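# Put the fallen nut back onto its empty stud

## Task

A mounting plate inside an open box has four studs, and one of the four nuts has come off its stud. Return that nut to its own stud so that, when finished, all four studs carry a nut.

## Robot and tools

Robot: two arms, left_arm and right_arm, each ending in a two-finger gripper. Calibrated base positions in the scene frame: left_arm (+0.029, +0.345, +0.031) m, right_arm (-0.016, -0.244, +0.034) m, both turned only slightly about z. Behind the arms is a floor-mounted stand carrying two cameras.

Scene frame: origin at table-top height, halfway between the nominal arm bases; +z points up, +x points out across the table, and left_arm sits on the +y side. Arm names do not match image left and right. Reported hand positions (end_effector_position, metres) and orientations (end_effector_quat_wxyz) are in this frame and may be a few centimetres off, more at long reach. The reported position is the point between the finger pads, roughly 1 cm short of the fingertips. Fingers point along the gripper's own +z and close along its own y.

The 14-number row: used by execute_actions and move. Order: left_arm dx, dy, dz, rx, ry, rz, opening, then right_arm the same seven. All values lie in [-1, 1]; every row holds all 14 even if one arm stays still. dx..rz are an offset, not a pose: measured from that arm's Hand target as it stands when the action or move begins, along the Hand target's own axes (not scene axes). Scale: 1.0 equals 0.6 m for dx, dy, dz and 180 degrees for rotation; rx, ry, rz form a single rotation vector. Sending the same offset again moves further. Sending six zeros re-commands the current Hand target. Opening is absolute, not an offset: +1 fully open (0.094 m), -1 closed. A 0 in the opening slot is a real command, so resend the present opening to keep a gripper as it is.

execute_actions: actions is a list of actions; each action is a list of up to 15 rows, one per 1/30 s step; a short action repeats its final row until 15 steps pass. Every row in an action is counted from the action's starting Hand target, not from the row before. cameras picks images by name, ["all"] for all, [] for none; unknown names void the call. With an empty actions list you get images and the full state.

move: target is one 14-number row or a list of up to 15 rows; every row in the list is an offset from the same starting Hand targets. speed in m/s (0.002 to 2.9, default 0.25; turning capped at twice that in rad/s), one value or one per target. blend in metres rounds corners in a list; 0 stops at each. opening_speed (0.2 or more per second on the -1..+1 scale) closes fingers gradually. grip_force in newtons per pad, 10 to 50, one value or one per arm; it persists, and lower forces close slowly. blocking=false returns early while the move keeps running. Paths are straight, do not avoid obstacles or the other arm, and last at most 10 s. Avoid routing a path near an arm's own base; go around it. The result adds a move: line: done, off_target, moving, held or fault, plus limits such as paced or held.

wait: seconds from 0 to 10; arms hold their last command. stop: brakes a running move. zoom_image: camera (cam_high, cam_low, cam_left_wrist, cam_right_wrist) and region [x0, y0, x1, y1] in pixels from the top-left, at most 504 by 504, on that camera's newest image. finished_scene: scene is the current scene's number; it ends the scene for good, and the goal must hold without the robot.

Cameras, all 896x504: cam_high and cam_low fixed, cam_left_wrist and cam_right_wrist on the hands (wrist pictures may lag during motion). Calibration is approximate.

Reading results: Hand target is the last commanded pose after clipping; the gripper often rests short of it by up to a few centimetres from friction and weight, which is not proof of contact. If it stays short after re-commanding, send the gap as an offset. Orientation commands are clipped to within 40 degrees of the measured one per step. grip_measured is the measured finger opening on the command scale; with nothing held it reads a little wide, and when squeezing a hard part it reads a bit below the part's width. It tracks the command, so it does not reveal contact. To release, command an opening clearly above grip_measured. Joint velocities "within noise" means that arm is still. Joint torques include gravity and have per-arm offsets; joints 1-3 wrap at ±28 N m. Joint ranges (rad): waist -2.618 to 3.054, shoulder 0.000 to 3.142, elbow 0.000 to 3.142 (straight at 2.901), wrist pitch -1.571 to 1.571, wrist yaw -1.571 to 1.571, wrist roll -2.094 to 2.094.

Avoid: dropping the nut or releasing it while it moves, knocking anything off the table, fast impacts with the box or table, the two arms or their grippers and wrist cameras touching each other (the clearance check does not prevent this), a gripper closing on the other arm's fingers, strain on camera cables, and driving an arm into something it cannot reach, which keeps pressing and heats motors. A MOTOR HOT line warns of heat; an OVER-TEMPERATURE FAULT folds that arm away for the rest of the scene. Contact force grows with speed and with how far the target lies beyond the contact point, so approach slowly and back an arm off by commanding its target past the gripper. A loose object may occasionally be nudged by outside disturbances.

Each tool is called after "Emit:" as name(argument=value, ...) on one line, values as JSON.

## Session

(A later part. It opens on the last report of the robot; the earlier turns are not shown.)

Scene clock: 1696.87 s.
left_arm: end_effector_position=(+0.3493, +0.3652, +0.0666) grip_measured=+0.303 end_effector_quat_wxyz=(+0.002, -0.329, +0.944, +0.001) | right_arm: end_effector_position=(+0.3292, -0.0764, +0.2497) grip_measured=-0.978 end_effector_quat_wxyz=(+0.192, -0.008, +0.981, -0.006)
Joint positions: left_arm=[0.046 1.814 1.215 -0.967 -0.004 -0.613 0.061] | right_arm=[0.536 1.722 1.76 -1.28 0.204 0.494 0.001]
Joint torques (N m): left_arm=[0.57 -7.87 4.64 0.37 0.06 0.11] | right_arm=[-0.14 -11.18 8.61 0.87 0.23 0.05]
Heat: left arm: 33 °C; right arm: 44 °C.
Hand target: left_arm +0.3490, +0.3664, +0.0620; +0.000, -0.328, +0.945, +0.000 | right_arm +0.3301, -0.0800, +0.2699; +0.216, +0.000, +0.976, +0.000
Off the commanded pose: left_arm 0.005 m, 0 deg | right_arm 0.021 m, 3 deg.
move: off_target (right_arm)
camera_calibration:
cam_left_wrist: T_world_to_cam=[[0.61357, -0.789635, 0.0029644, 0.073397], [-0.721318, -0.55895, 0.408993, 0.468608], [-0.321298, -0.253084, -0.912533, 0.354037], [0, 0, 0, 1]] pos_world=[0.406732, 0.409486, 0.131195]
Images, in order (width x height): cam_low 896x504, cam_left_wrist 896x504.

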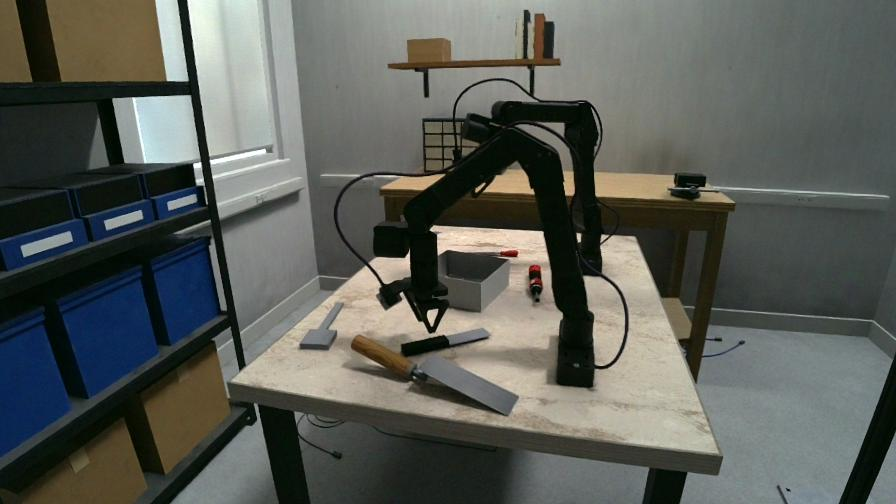

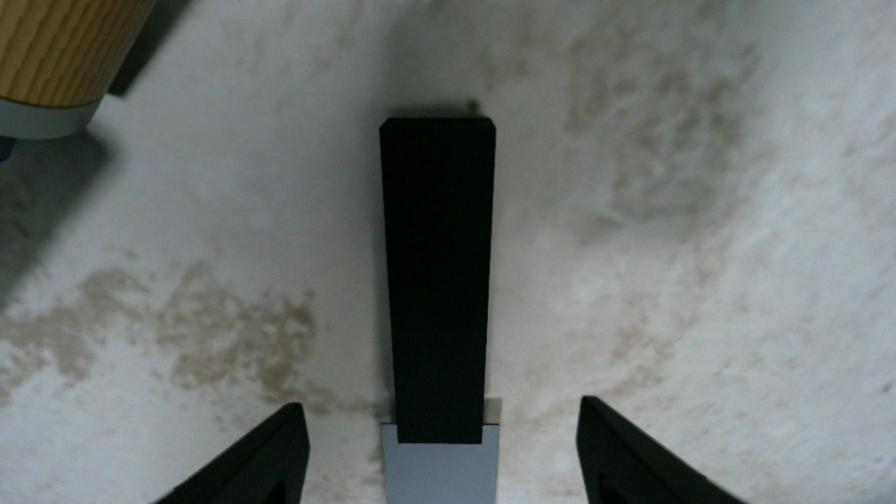

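Emit:
move(target=[0,0,0.0783,0,0,0,0.3,0,0,0,0,0,0,-0.98], speed=0.1, cameras=["cam_left_wrist", "cam_low"])

Emit:
zoom_image(camera="cam_low", region=[380, 260, 480, 380])

Scene clock: 1705.47 s.
left_arm: end_effector_position=(+0.3504, +0.3652, +0.0206) grip_measured=+0.303 end_effector_quat_wxyz=(+0.004, -0.329, +0.944, +0.001) | right_arm: end_effector_position=(+0.3292, -0.0764, +0.2497) grip_measured=-0.978 end_effector_quat_wxyz=(+0.192, -0.008, +0.981, -0.006)
Joint positions: left_arm=[0.046 1.892 1.115 -0.787 -0.003 -0.613 0.061] | right_arm=[0.536 1.722 1.76 -1.28 0.204 0.494 0.001]
Joint torques (N m): left_arm=[0.5 -7.73 4.08 0.37 0.04 0.11] | right_arm=[-0.18 -11.15 8.59 0.88 0.23 0.06]
Heat: left arm: 32 °C; right arm: 44 °C.
Hand target: left_arm +0.3489, +0.3664, +0.0149; +0.000, -0.328, +0.945, +0.000 | right_arm +0.3301, -0.0800, +0.2699; +0.216, +0.000, +0.976, +0.000
Off the commanded pose: left_arm 0.006 m, 0 deg | right_arm 0.021 m, 3 deg.
move: off_target (right_arm)
camera_calibration:
cam_left_wrist: T_world_to_cam=[[0.613583, -0.789615, 0.005003, 0.0727921], [-0.722545, -0.558887, 0.406908, 0.488643], [-0.318504, -0.253287, -0.913455, 0.311553], [0, 0, 0, 1]] pos_world=[0.407634, 0.409486, 0.0853927]
Images, in order (width x height): cam_low 896x504, cam_left_wrist 896x504.

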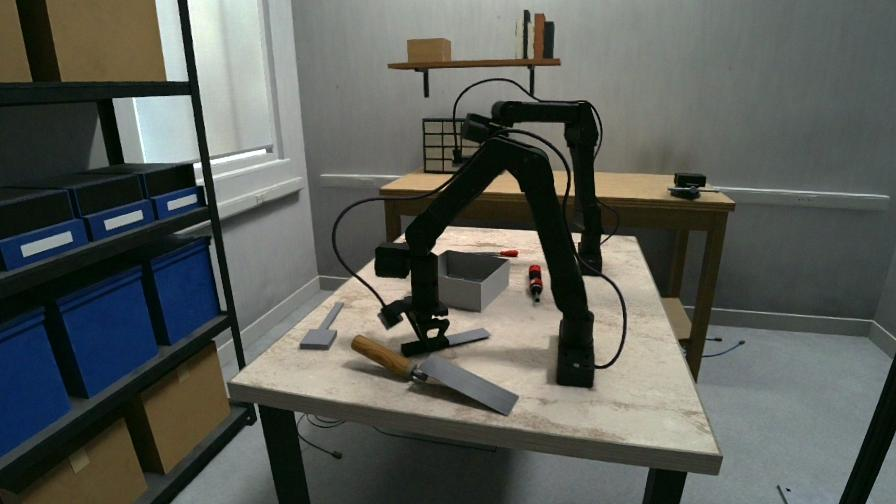

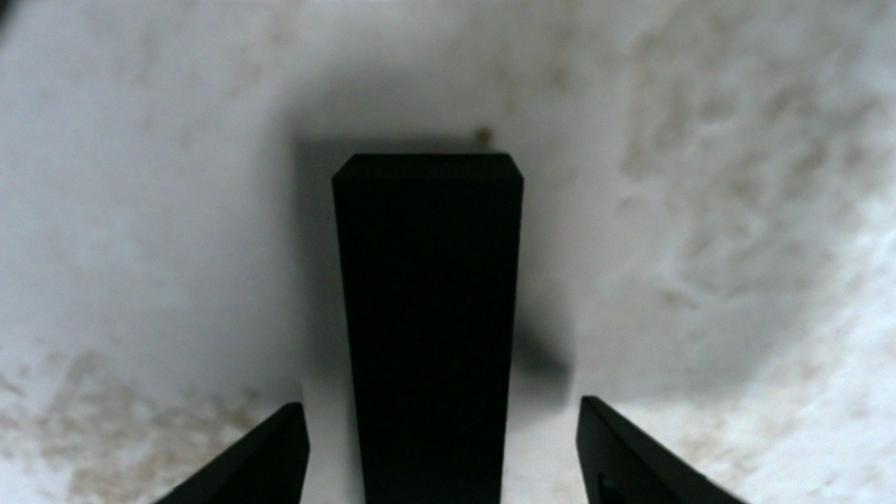

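Scaled by 4.200 from the camera's 896x504 image, which has a finer 1280x720 frame.

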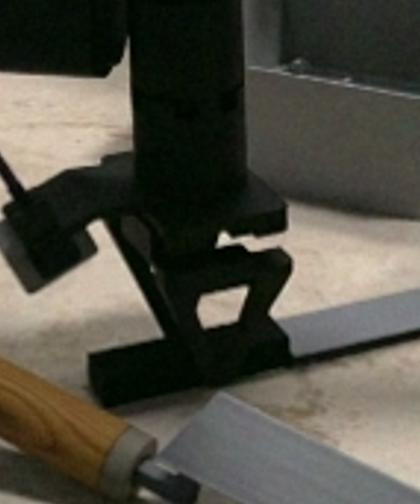

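Emit:
move(target=[[0,0,0.0075,0,0,0,0.3,0,0,0,0,0,0,-0.98],[0,0,0.0075,0,0,0,-0.62,0,0,0,0,0,0,-0.98]], speed=0.08, opening_speed=0.6, grip_force=[50, 30], cameras=["cam_left_wrist"])

Scene clock: 1713.03 s.
left_arm: end_effector_position=(+0.3524, +0.3652, +0.0181) grip_measured=-0.380 end_effector_quat_wxyz=(+0.008, -0.328, +0.945, -0.001) | right_arm: end_effector_position=(+0.3292, -0.0764, +0.2497) grip_measured=-0.978 end_effector_quat_wxyz=(+0.192, -0.008, +0.981, -0.006)
Joint positions: left_arm=[0.046 1.897 1.111 -0.769 -0.002 -0.612 0.029] | right_arm=[0.536 1.722 1.76 -1.28 0.204 0.494 0.001]
Joint torques (N m): left_arm=[0.47 -7.56 3.88 0.42 0.05 0.09] | right_arm=[-0.16 -11.23 8.59 0.88 0.23 0.05]
Heat: left arm: 32 °C; right arm: 44 °C.
Hand target: left_arm +0.3489, +0.3664, +0.0105; +0.000, -0.328, +0.945, +0.000 | right_arm +0.3301, -0.0800, +0.2699; +0.216, +0.000, +0.976, +0.000
Off the commanded pose: left_arm 0.009 m, 1 deg | right_arm 0.021 m, 3 deg.
grip_force (N): 50, 30
move: off_target (right_arm); target 2's new opening was sent with left_arm's hand 0.012 m and 1 deg from that target
camera_calibration:
cam_left_wrist: T_world_to_cam=[[0.612891, -0.790099, 0.0103733, 0.0718347], [-0.726393, -0.558209, 0.400944, 0.492284], [-0.310995, -0.25327, -0.916044, 0.307311], [0, 0, 0, 1]] pos_world=[0.409137, 0.409387, 0.0833862]
Images, in order (width x height): cam_left_wrist 896x504.

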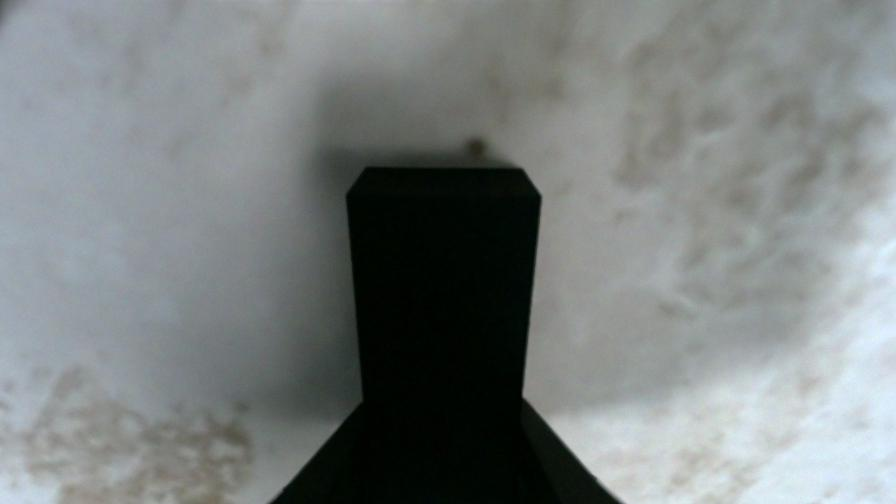

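Emit:
move(target=[0,0,-0.4667,0,0,0,-0.62,0,0,0,0,0,0,-0.98], speed=0.2, cameras=["all"])

Emit:
zoom_image(camera="cam_left_wrist", region=[560, 100, 896, 400])

Emit:
zoom_image(camera="cam_right_wrist", region=[20, 60, 220, 260])

Scene clock: 1743.83 s.
left_arm: end_effector_position=(+0.3499, +0.3650, +0.2828) grip_measured=-0.380 end_effector_quat_wxyz=(+0.108, -0.326, +0.939, -0.030) | right_arm: end_effector_position=(+0.3292, -0.0764, +0.2497) grip_measured=-0.978 end_effector_quat_wxyz=(+0.192, -0.008, +0.981, -0.006)
Joint positions: left_arm=[0.046 1.65 1.88 -1.577 -0.002 -0.612 0.029] | right_arm=[0.536 1.722 1.76 -1.28 0.204 0.494 0.001]
Joint torques (N m): left_arm=[0.7 -7.46 6.6 0.62 0.04 0.12] | right_arm=[-0.2 -11.25 8.62 0.88 0.24 0.05]
Heat: left arm: 31 °C; right arm: 43 °C.
Hand target: left_arm +0.3491, +0.3665, +0.2905; +0.000, -0.328, +0.945, +0.000 | right_arm +0.3301, -0.0800, +0.2699; +0.216, +0.000, +0.976, +0.000
Off the commanded pose: left_arm 0.008 m, 13 deg | right_arm 0.021 m, 3 deg.
joint sent to its limit (left arm) — joint 4 (wrist pitch), lower limit. The joint targets are off in orientation, not in position.
grip_force (N): 50, 30
move: off_target (left_arm, right_arm)
camera_calibration:
cam_left_wrist: T_world_to_cam=[[0.598377, -0.790947, 0.127859, 0.0427158], [-0.793048, -0.561959, 0.235112, 0.455777], [-0.11411, -0.242083, -0.963522, 0.489413], [0, 0, 0, 1]] pos_world=[0.391739, 0.408393, 0.35894]
cam_right_wrist: T_world_to_cam=[[-0.00357366, -0.999728, 0.0230356, -0.0822713], [-0.998971, 0.00461056, 0.0451182, 0.357238], [-0.0452121, -0.0228506, -0.998716, 0.349543], [0, 0, 0, 1]] pos_world=[0.37238, -0.0759087, 0.334872]

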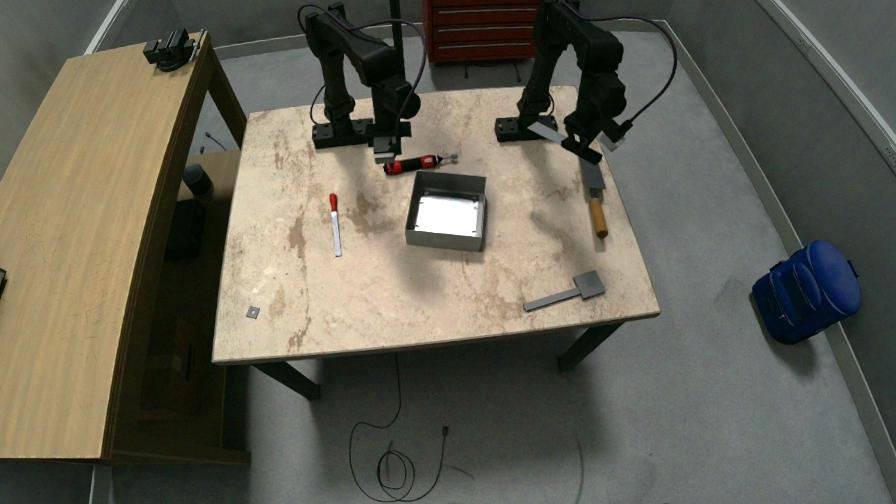

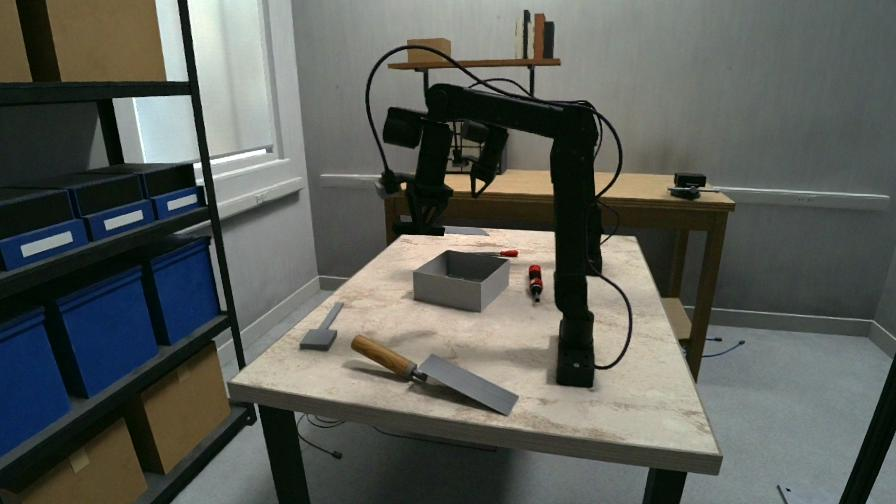

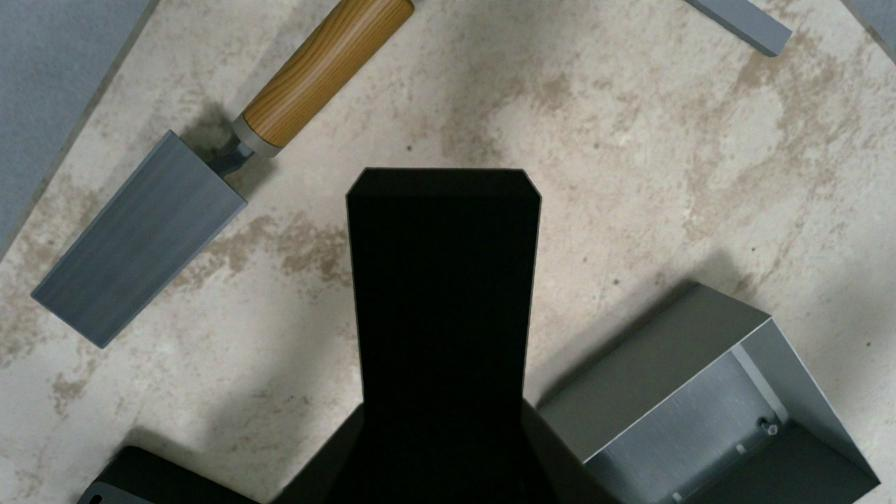

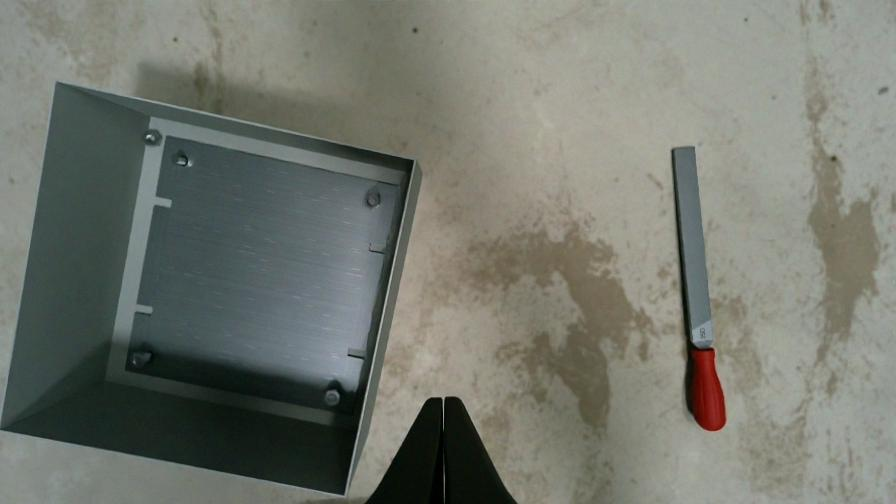

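Scaled by 1.500 from the camera's 896x504 image, which has a finer 1280x720 frame.

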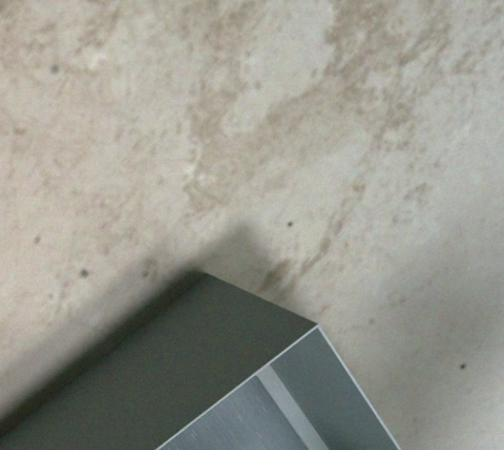

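Scaled by 2.520 from the camera's 896x504 image, which has a finer 1280x720 frame.

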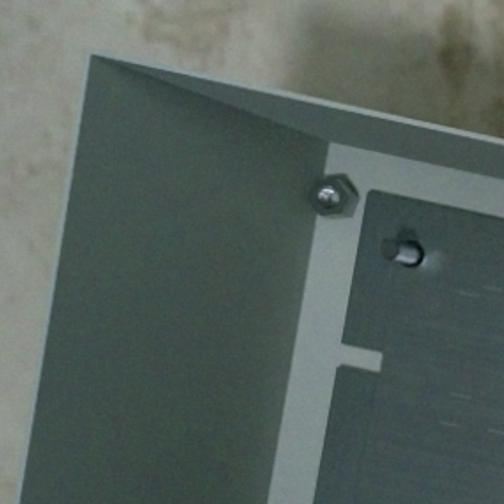

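Emit:
move(target=[0.1597,-0.4217,0.0175,0.4707,-0.3211,0.4707,-0.62,0,0,0,0,0,0,-0.98], speed=0.22, cameras=["all"])

Emit:
zoom_image(camera="cam_right_wrist", region=[0, 0, 300, 300])

Scene clock: 1852.33 s.
left_arm: end_effector_position=(+0.4280, +0.1128, +0.2712) grip_measured=-0.380 end_effector_quat_wxyz=(+0.561, +0.411, +0.583, -0.421) | right_arm: end_effector_position=(+0.3292, -0.0764, +0.2497) grip_measured=-0.978 end_effector_quat_wxyz=(+0.192, -0.008, +0.981, -0.006)
Joint positions: left_arm=[-0.189 1.738 0.943 0.758 1.079 0.004 0.029] | right_arm=[0.536 1.722 1.76 -1.28 0.204 0.494 0.001]
Joint torques (N m): left_arm=[-0.57 -7.6 8.05 1.66 0.17 0.04] | right_arm=[-0.21 -11.22 8.65 0.87 0.25 0.05]
Heat: left arm: 32 °C; right arm: 43 °C.
Hand target: left_arm +0.4306, +0.1086, +0.2802; +0.568, +0.421, +0.568, -0.421 | right_arm +0.3301, -0.0800, +0.2699; +0.216, +0.000, +0.976, +0.000
Off the commanded pose: left_arm 0.010 m, 2 deg | right_arm 0.021 m, 3 deg.
grip_force (N): 50, 30
move: off_target (right_arm)
camera_calibration:
cam_left_wrist: T_world_to_cam=[[-0.952339, -0.304391, 0.019908, 0.436076], [-0.147969, 0.403904, -0.902755, 0.302287], [0.26675, -0.862675, -0.429694, 0.188359], [0, 0, 0, 1]] pos_world=[0.409776, 0.173136, 0.345147]
cam_right_wrist: T_world_to_cam=[[-0.00357366, -0.999728, 0.0230356, -0.0822713], [-0.998971, 0.00461056, 0.0451182, 0.357238], [-0.0452121, -0.0228506, -0.998716, 0.349543], [0, 0, 0, 1]] pos_world=[0.37238, -0.0759087, 0.334872]

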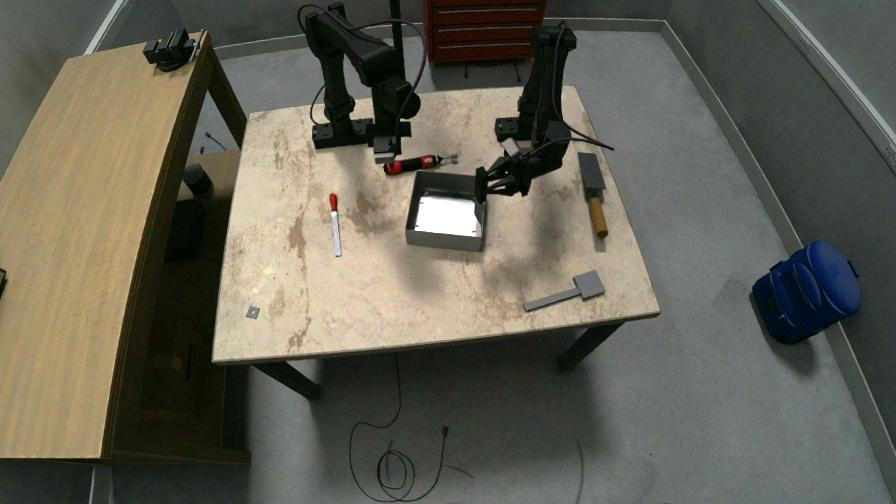

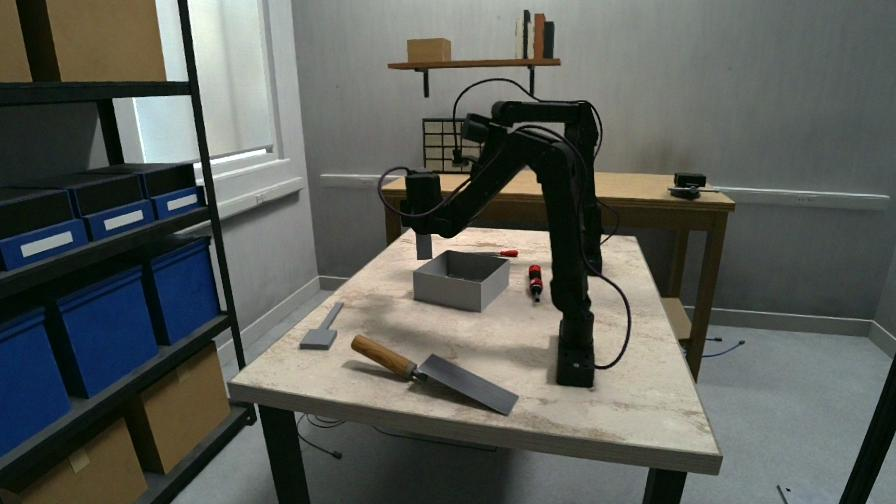

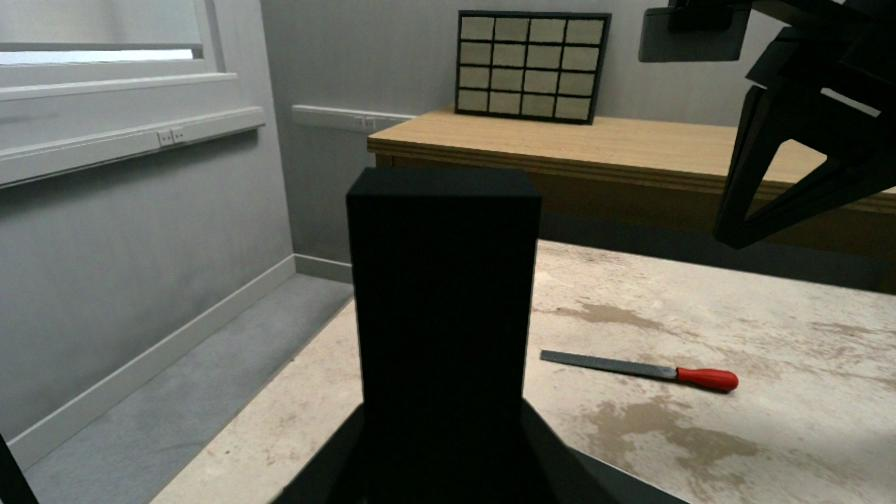

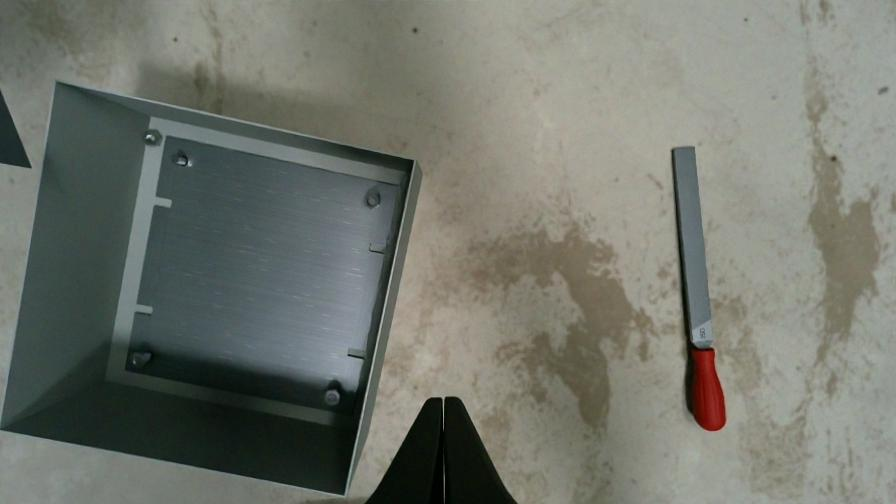

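Scaled by 1.680 from the camera's 896x504 image, which has a finer 1280x720 frame.

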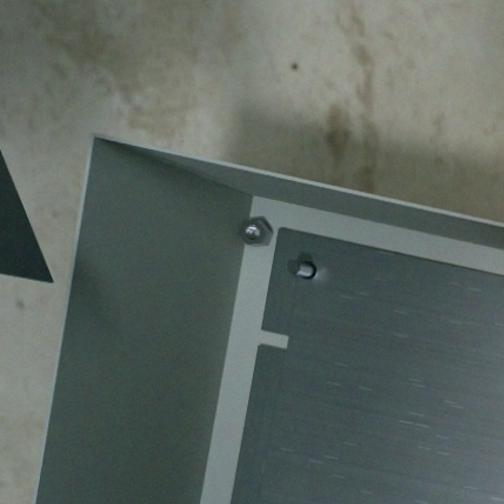

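Emit:
execute_actions(actions=[], cameras=["all"])

Scene clock: 1893.73 s.
left_arm: end_effector_position=(+0.4279, +0.1128, +0.2713) grip_measured=-0.380 end_effector_quat_wxyz=(+0.561, +0.411, +0.583, -0.421) | right_arm: end_effector_position=(+0.3292, -0.0764, +0.2497) grip_measured=-0.978 end_effector_quat_wxyz=(+0.192, -0.008, +0.981, -0.006)
Joint positions: left_arm=[-0.189 1.738 0.943 0.758 1.08 0.004 0.029] | right_arm=[0.536 1.722 1.76 -1.28 0.204 0.494 0.001]
Joint velocities: within noise
Joint torques (N m): left_arm=[-0.57 -7.65 8.02 1.65 0.17 -0.02] | right_arm=[-0.17 -11.25 8.57 0.87 0.23 0.03]
Heat: left arm: 33 °C; right arm: 42 °C.
Hand target: left_arm +0.4306, +0.1086, +0.2802; +0.568, +0.421, +0.568, -0.421 | right_arm +0.3301, -0.0800, +0.2699; +0.216, +0.000, +0.976, +0.000
Tool commands: left_gripper/opening=-0.62 right_gripper/opening=-0.98
Off the commanded pose: left_arm 0.010 m, 2 deg | right_arm 0.021 m, 3 deg.
grip_force (N): 50, 30
camera_calibration:
cam_left_wrist: T_world_to_cam=[[-0.952444, -0.304084, 0.0195994, 0.436075], [-0.14748, 0.403739, -0.902909, 0.302244], [0.266647, -0.86286, -0.429385, 0.188397], [0, 0, 0, 1]] pos_world=[0.409676, 0.173135, 0.345247]
cam_right_wrist: T_world_to_cam=[[-0.00357366, -0.999728, 0.0230356, -0.0822713], [-0.998971, 0.00461056, 0.0451182, 0.357238], [-0.0452121, -0.0228506, -0.998716, 0.349543], [0, 0, 0, 1]] pos_world=[0.37238, -0.0759087, 0.334872]

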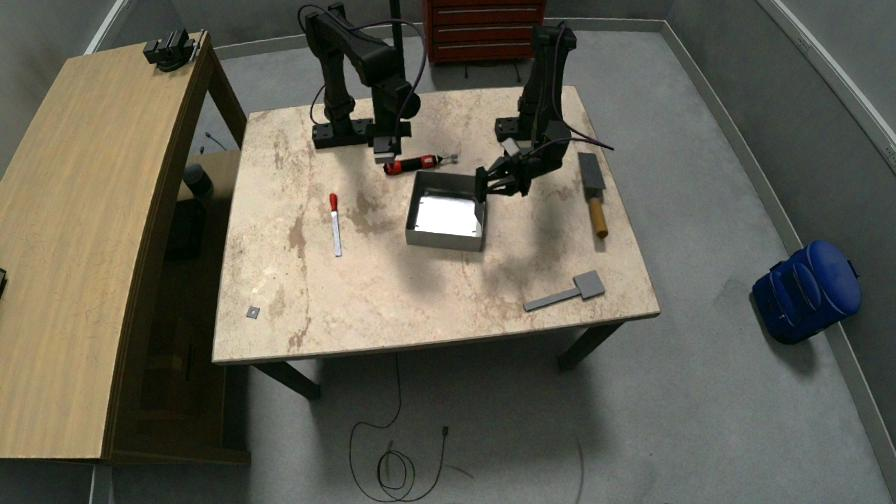

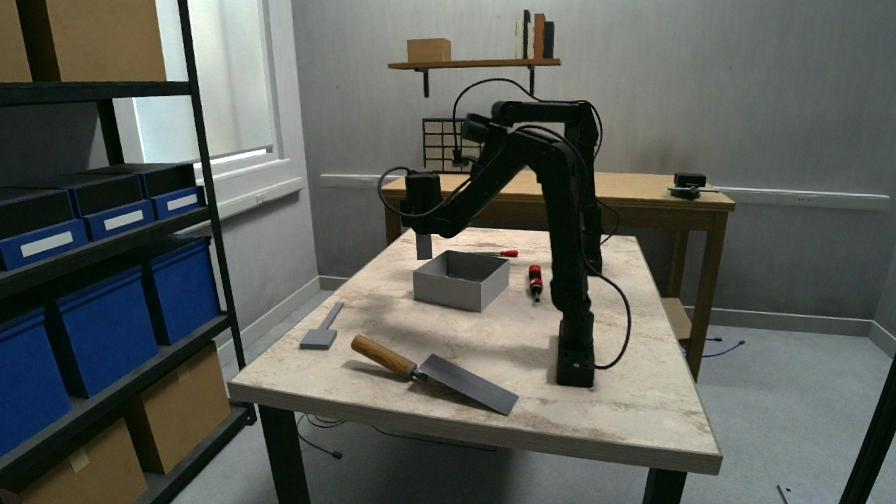

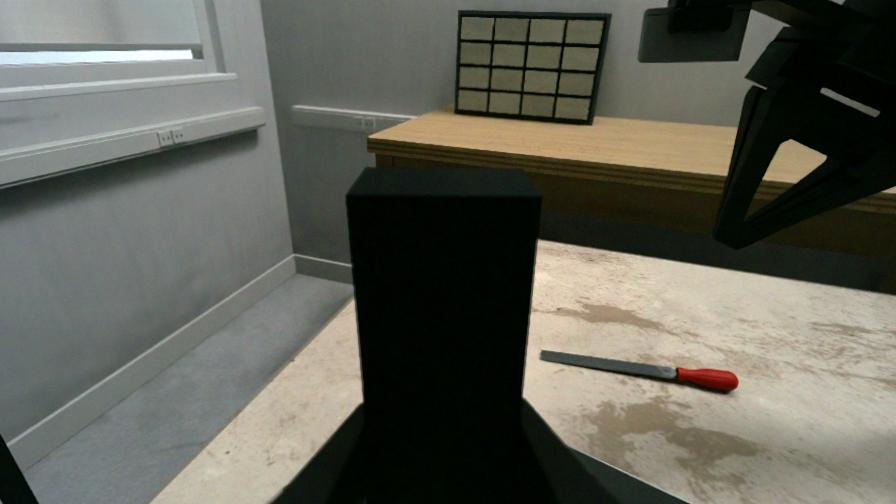

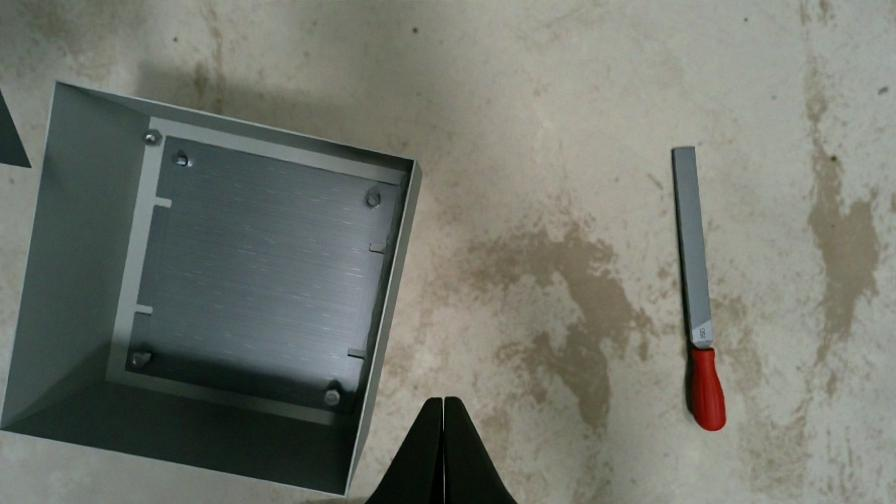

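Emit:
zoom_image(camera="cam_right_wrist", region=[0, 60, 240, 200])

Scaled by 2.100 from the camera's 896x504 image, which has a finer 1280x720 frame.

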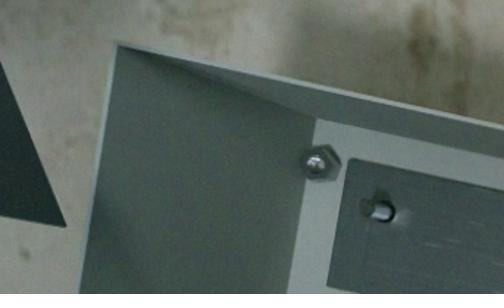

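Emit:
move(target=[0, 0.0031, 0.0184, 0, 0, 0, -0.62, 0.0211, 0.0833, 0.0453, 0, 0, 0, -0.98], speed=0.08, cameras=["cam_right_wrist"])

Scene clock: 1987.60 s.
left_arm: end_effector_position=(+0.4288, +0.1020, +0.2718) grip_measured=-0.380 end_effector_quat_wxyz=(+0.557, +0.418, +0.577, -0.427) | right_arm: end_effector_position=(+0.3241, -0.0321, +0.2404) grip_measured=-0.978 end_effector_quat_wxyz=(+0.209, -0.003, +0.978, +0.004)
Joint positions: left_arm=[-0.214 1.761 0.971 0.758 1.079 0.002 0.029] | right_arm=[0.656 1.764 1.76 -1.224 0.246 0.614 0.001]
Joint torques (N m): left_arm=[-0.8 -7.61 8.21 1.66 -0.09 -0.03] | right_arm=[0.27 -7.58 7.6 1.12 0.27 0.03]
Heat: left arm: 34 °C; right arm: 42 °C.
Hand target: left_arm +0.4356, +0.0986, +0.2802; +0.568, +0.421, +0.568, -0.421 | right_arm +0.3302, -0.0301, +0.2399; +0.216, +0.001, +0.976, +0.000
Off the commanded pose: left_arm 0.011 m, 2 deg | right_arm 0.006 m, 1 deg.
grip_force (N): 50, 30
move: off_target (left_arm)
camera_calibration:
cam_right_wrist: T_world_to_cam=[[-0.00787277, -0.999969, 0.000331697, -0.0309045], [-0.999911, 0.00787588, 0.0107583, 0.361063], [-0.0107606, -0.00024697, -0.999942, 0.330875], [0, 0, 0, 1]] pos_world=[0.364348, -0.0336655, 0.326982]
Images, in order (width x height): cam_right_wrist 896x504.

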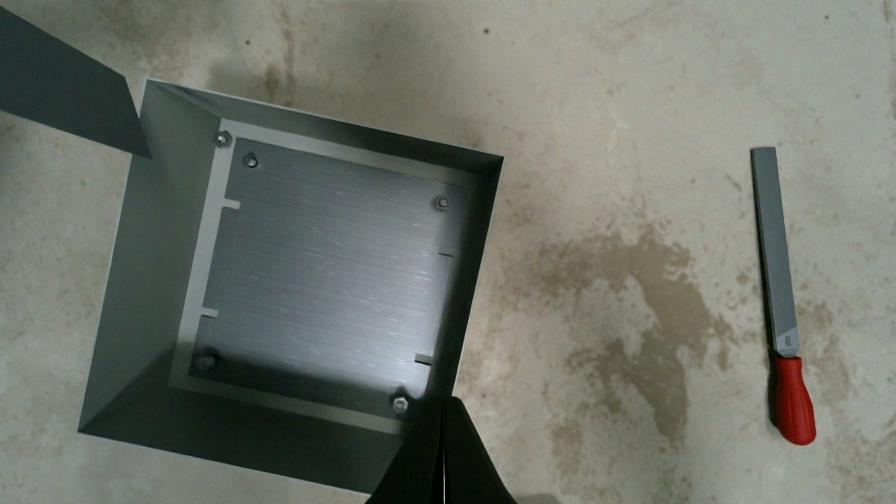

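Emit:
zoom_image(camera="cam_right_wrist", region=[90, 50, 330, 185])

Scaled by 2.100 from the camera's 896x504 image, which has a finer 1280x720 frame.

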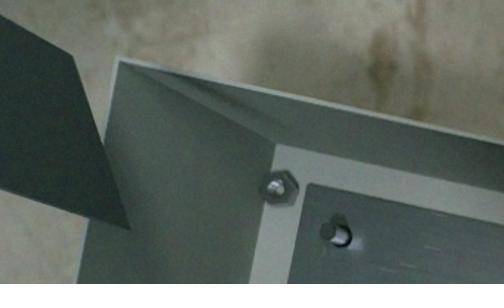

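Emit:
move(target=[0.02, 0, 0, 0, 0, 0, -0.62, 0, 0, 0, 0, 0, 0, -0.98], speed=0.05, cameras=["cam_right_wrist"])

Emit:
zoom_image(camera="cam_right_wrist", region=[90, 50, 330, 185])

Scene clock: 2032.07 s.
left_arm: end_effector_position=(+0.4321, +0.1013, +0.2672) grip_measured=-0.380 end_effector_quat_wxyz=(+0.562, +0.421, +0.571, -0.425) | right_arm: end_effector_position=(+0.3241, -0.0322, +0.2404) grip_measured=-0.978 end_effector_quat_wxyz=(+0.209, -0.003, +0.978, +0.004)
Joint positions: left_arm=[-0.214 1.788 0.971 0.802 1.079 0.002 0.029] | right_arm=[0.656 1.764 1.76 -1.224 0.247 0.614 0.001]
Joint torques (N m): left_arm=[-0.61 -7.88 6.38 1.65 -0.06 -0.01] | right_arm=[0.23 -7.62 7.56 1.11 0.28 0.04]
Heat: left arm: 36 °C; right arm: 36 °C.
Hand target: left_arm +0.4356, +0.0986, +0.2681; +0.568, +0.421, +0.568, -0.421 | right_arm +0.3302, -0.0301, +0.2399; +0.216, +0.001, +0.976, +0.000
Off the commanded pose: left_arm 0.005 m, 1 deg | right_arm 0.006 m, 1 deg.
grip_force (N): 50, 30
move: done
camera_calibration:
cam_right_wrist: T_world_to_cam=[[-0.00837097, -0.999965, 0.000534571, -0.0308896], [-0.999909, 0.00837615, 0.0105621, 0.361143], [-0.0105662, -0.000446107, -0.999944, 0.330898], [0, 0, 0, 1]] pos_world=[0.364348, -0.0337659, 0.327082]
Images, in order (width x height): cam_right_wrist 896x504.

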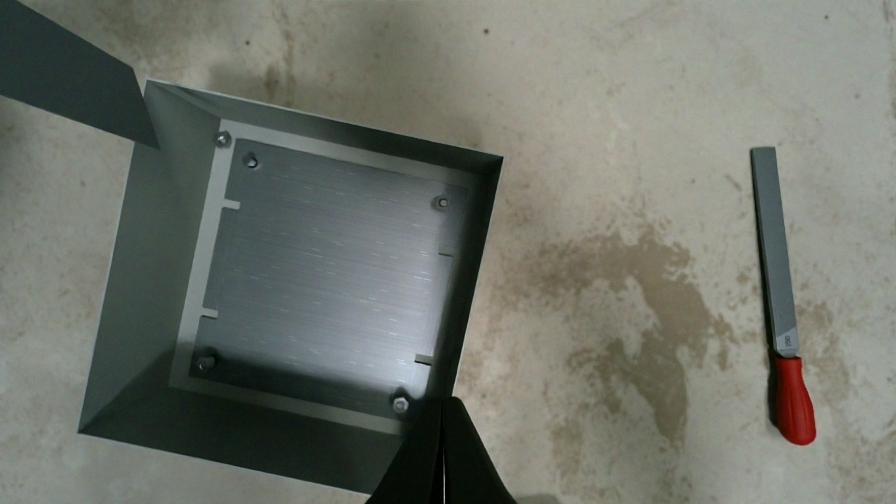

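Scaled by 2.100 from the camera's 896x504 image, which has a finer 1280x720 frame.

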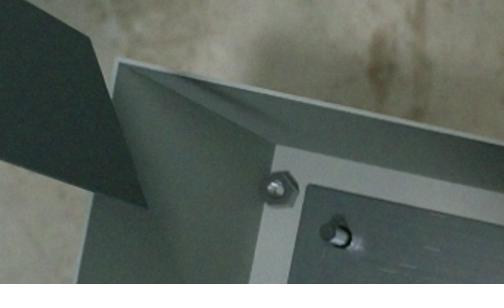

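Emit:
move(target=[0.075, -0.0067, -0.0038, 0, 0, 0, -0.62, 0, 0, 0, 0, 0, 0, -0.98], speed=0.05, cameras=["cam_right_wrist"])

Emit:
zoom_image(camera="cam_right_wrist", region=[110, 50, 350, 185])

Scene clock: 2051.20 s.
left_arm: end_effector_position=(+0.4310, +0.1016, +0.2285) grip_measured=-0.380 end_effector_quat_wxyz=(+0.568, +0.424, +0.566, -0.422) | right_arm: end_effector_position=(+0.3241, -0.0322, +0.2404) grip_measured=-0.978 end_effector_quat_wxyz=(+0.209, -0.003, +0.978, +0.004)
Joint positions: left_arm=[-0.214 1.889 0.898 0.993 1.079 0.002 0.029] | right_arm=[0.656 1.764 1.76 -1.224 0.247 0.614 0.001]
Joint torques (N m): left_arm=[-0.66 -8.32 4.4 1.74 -0.09 0.03] | right_arm=[0.23 -7.6 7.62 1.12 0.28 0.04]
Heat: left arm: 35 °C; right arm: 36 °C.
Hand target: left_arm +0.4311, +0.0996, +0.2232; +0.568, +0.421, +0.568, -0.421 | right_arm +0.3302, -0.0301, +0.2399; +0.216, +0.001, +0.976, +0.000
Off the commanded pose: left_arm 0.006 m, 0 deg | right_arm 0.006 m, 1 deg.
grip_force (N): 50, 30
move: done
camera_calibration:
cam_right_wrist: T_world_to_cam=[[-0.00837097, -0.999965, 0.000534571, -0.0308896], [-0.999909, 0.00837615, 0.0105621, 0.361143], [-0.0105662, -0.000446107, -0.999944, 0.330898], [0, 0, 0, 1]] pos_world=[0.364348, -0.0337659, 0.327082]
Images, in order (width x height): cam_right_wrist 896x504.

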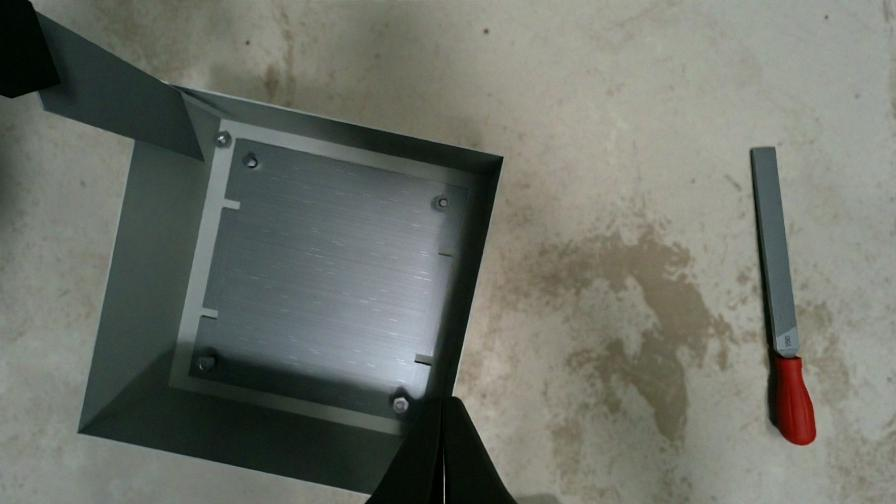

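Scaled by 2.100 from the camera's 896x504 image, which has a finer 1280x720 frame.

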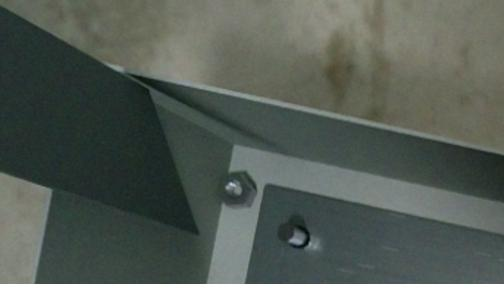

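Emit:
move(target=[0.07, -0.0046, -0.0049, 0, 0, 0, -0.62, 0, 0, 0, 0, 0, 0, -0.98], speed=0.04, cameras=["cam_right_wrist"])

Emit:
zoom_image(camera="cam_right_wrist", region=[130, 50, 370, 185])

Scene clock: 2066.03 s.
left_arm: end_effector_position=(+0.4279, +0.1022, +0.1869) grip_measured=-0.380 end_effector_quat_wxyz=(+0.568, +0.424, +0.565, -0.422) | right_arm: end_effector_position=(+0.3241, -0.0322, +0.2404) grip_measured=-0.978 end_effector_quat_wxyz=(+0.209, -0.003, +0.978, +0.004)
Joint positions: left_arm=[-0.214 2.012 0.843 1.172 1.079 0.002 0.029] | right_arm=[0.656 1.764 1.76 -1.224 0.247 0.614 0.001]
Joint torques (N m): left_arm=[-0.27 -8.47 3.89 1.69 -0.09 -0.02] | right_arm=[0.2 -7.6 7.66 1.13 0.28 0.05]
Heat: left arm: 34 °C; right arm: 35 °C.
Hand target: left_arm +0.4276, +0.1015, +0.1813; +0.568, +0.421, +0.568, -0.421 | right_arm +0.3302, -0.0301, +0.2399; +0.216, +0.001, +0.976, +0.000
Off the commanded pose: left_arm 0.006 m, 0 deg | right_arm 0.006 m, 1 deg.
grip_force (N): 50, 30
move: done
camera_calibration:
cam_right_wrist: T_world_to_cam=[[-0.00837097, -0.999965, 0.000534571, -0.0308896], [-0.999909, 0.00837615, 0.0105621, 0.361143], [-0.0105662, -0.000446107, -0.999944, 0.330898], [0, 0, 0, 1]] pos_world=[0.364348, -0.0337659, 0.327082]
Images, in order (width x height): cam_right_wrist 896x504.

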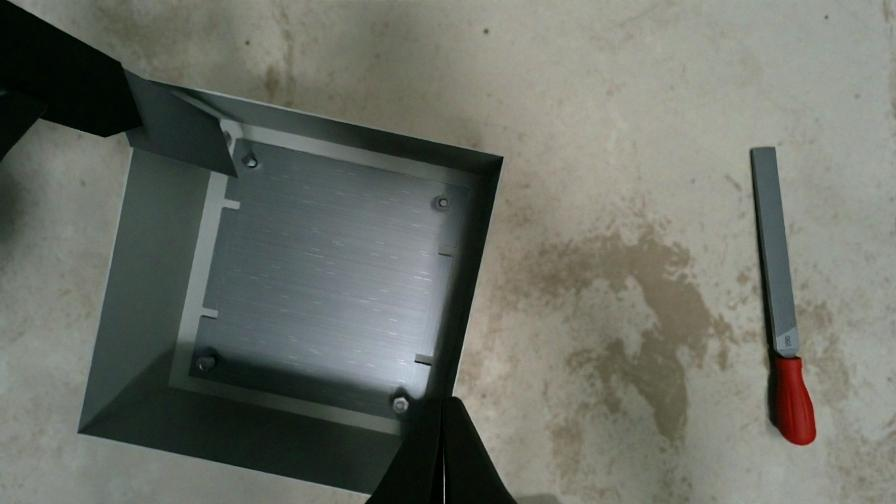

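Scaled by 2.100 from the camera's 896x504 image, which has a finer 1280x720 frame.

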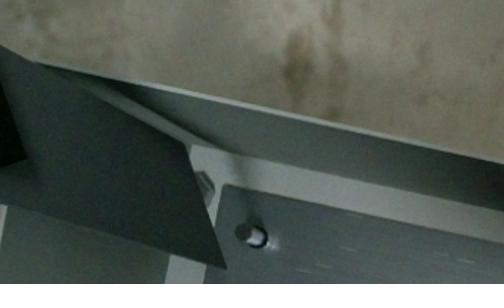

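Emit:
move(target=[0.015, 0.0002, -0.0028, 0, 0, 0, -0.62, 0, 0, 0, 0, 0, 0, -0.98], speed=0.03, cameras=["cam_right_wrist"])

Emit:
zoom_image(camera="cam_right_wrist", region=[170, 90, 290, 190])

Scene clock: 2081.97 s.
left_arm: end_effector_position=(+0.4274, +0.1023, +0.1781) grip_measured=-0.380 end_effector_quat_wxyz=(+0.569, +0.424, +0.565, -0.422) | right_arm: end_effector_position=(+0.3241, -0.0322, +0.2404) grip_measured=-0.978 end_effector_quat_wxyz=(+0.209, -0.003, +0.978, +0.004)
Joint positions: left_arm=[-0.214 2.042 0.836 1.21 1.079 0.002 0.029] | right_arm=[0.656 1.764 1.76 -1.224 0.247 0.614 0.001]
Joint torques (N m): left_arm=[0.1 -8.53 3.59 1.65 -0.01 0] | right_arm=[0.2 -7.62 7.58 1.1 0.28 0.04]
Heat: left arm: 34 °C; right arm: 35 °C.
Hand target: left_arm +0.4272, +0.1032, +0.1722; +0.568, +0.421, +0.568, -0.421 | right_arm +0.3302, -0.0301, +0.2399; +0.216, +0.001, +0.976, +0.000
Off the commanded pose: left_arm 0.006 m, 0 deg | right_arm 0.006 m, 1 deg.
grip_force (N): 50, 30
move: done
camera_calibration:
cam_right_wrist: T_world_to_cam=[[-0.00837097, -0.999965, 0.000534571, -0.0308896], [-0.999909, 0.00837615, 0.0105621, 0.361143], [-0.0105662, -0.000446107, -0.999944, 0.330898], [0, 0, 0, 1]] pos_world=[0.364348, -0.0337659, 0.327082]
Images, in order (width x height): cam_right_wrist 896x504.

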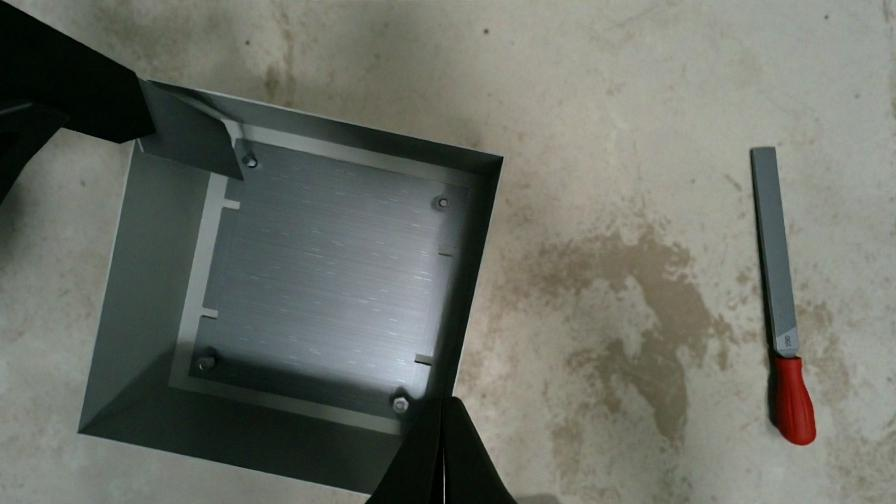

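Scaled by 4.200 from the camera's 896x504 image, which has a finer 1280x720 frame.

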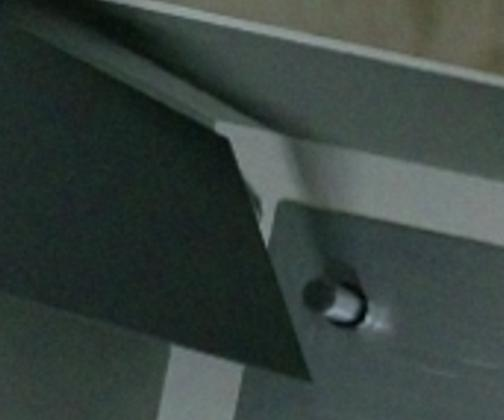

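Emit:
move(target=[0.01, 0, 0, 0, 0, 0, -0.62, 0, 0, 0, 0, 0, 0, -0.98], speed=0.02, cameras=["cam_right_wrist"])

Emit:
zoom_image(camera="cam_right_wrist", region=[170, 90, 290, 190])

Scene clock: 2097.00 s.
left_arm: end_effector_position=(+0.4279, +0.1022, +0.1730) grip_measured=-0.380 end_effector_quat_wxyz=(+0.570, +0.424, +0.564, -0.421) | right_arm: end_effector_position=(+0.3241, -0.0322, +0.2404) grip_measured=-0.978 end_effector_quat_wxyz=(+0.209, -0.003, +0.978, +0.004)
Joint positions: left_arm=[-0.214 2.063 0.836 1.234 1.079 0.002 0.029] | right_arm=[0.656 1.764 1.76 -1.224 0.247 0.614 0.001]
Joint torques (N m): left_arm=[0.17 -8.49 3.43 1.68 -0.02 -0.01] | right_arm=[0.2 -7.54 7.6 1.12 0.29 0.04]
Heat: left arm: 34 °C; right arm: 35 °C.
Hand target: left_arm +0.4272, +0.1032, +0.1661; +0.568, +0.421, +0.568, -0.421 | right_arm +0.3302, -0.0301, +0.2399; +0.216, +0.001, +0.976, +0.000
Off the commanded pose: left_arm 0.007 m, 1 deg | right_arm 0.006 m, 1 deg.
grip_force (N): 50, 30
move: done
camera_calibration:
cam_right_wrist: T_world_to_cam=[[-0.00837097, -0.999965, 0.000534571, -0.0308896], [-0.999909, 0.00837615, 0.0105621, 0.361143], [-0.0105662, -0.000446107, -0.999944, 0.330898], [0, 0, 0, 1]] pos_world=[0.364348, -0.0337659, 0.327082]
Images, in order (width x height): cam_right_wrist 896x504.

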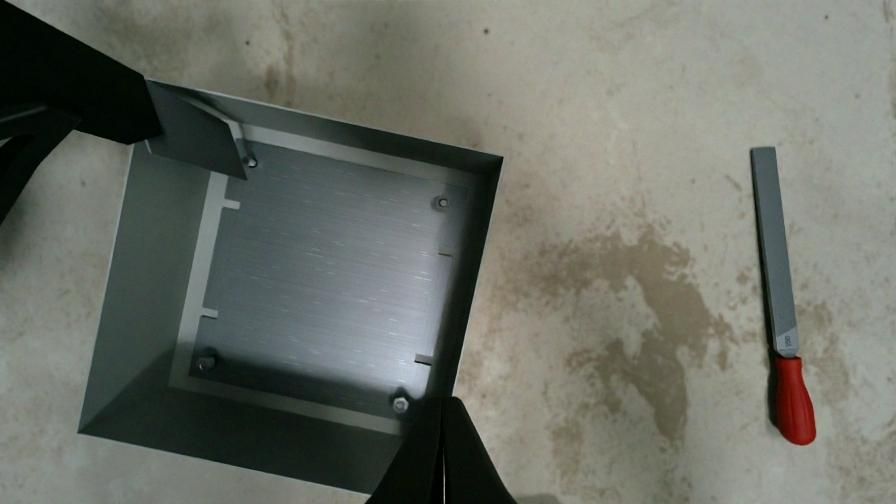

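Scaled by 4.200 from the camera's 896x504 image, which has a finer 1280x720 frame.

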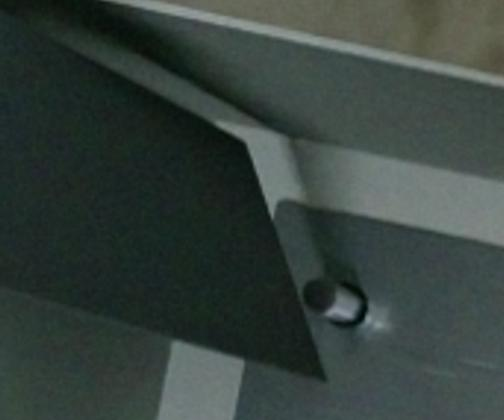

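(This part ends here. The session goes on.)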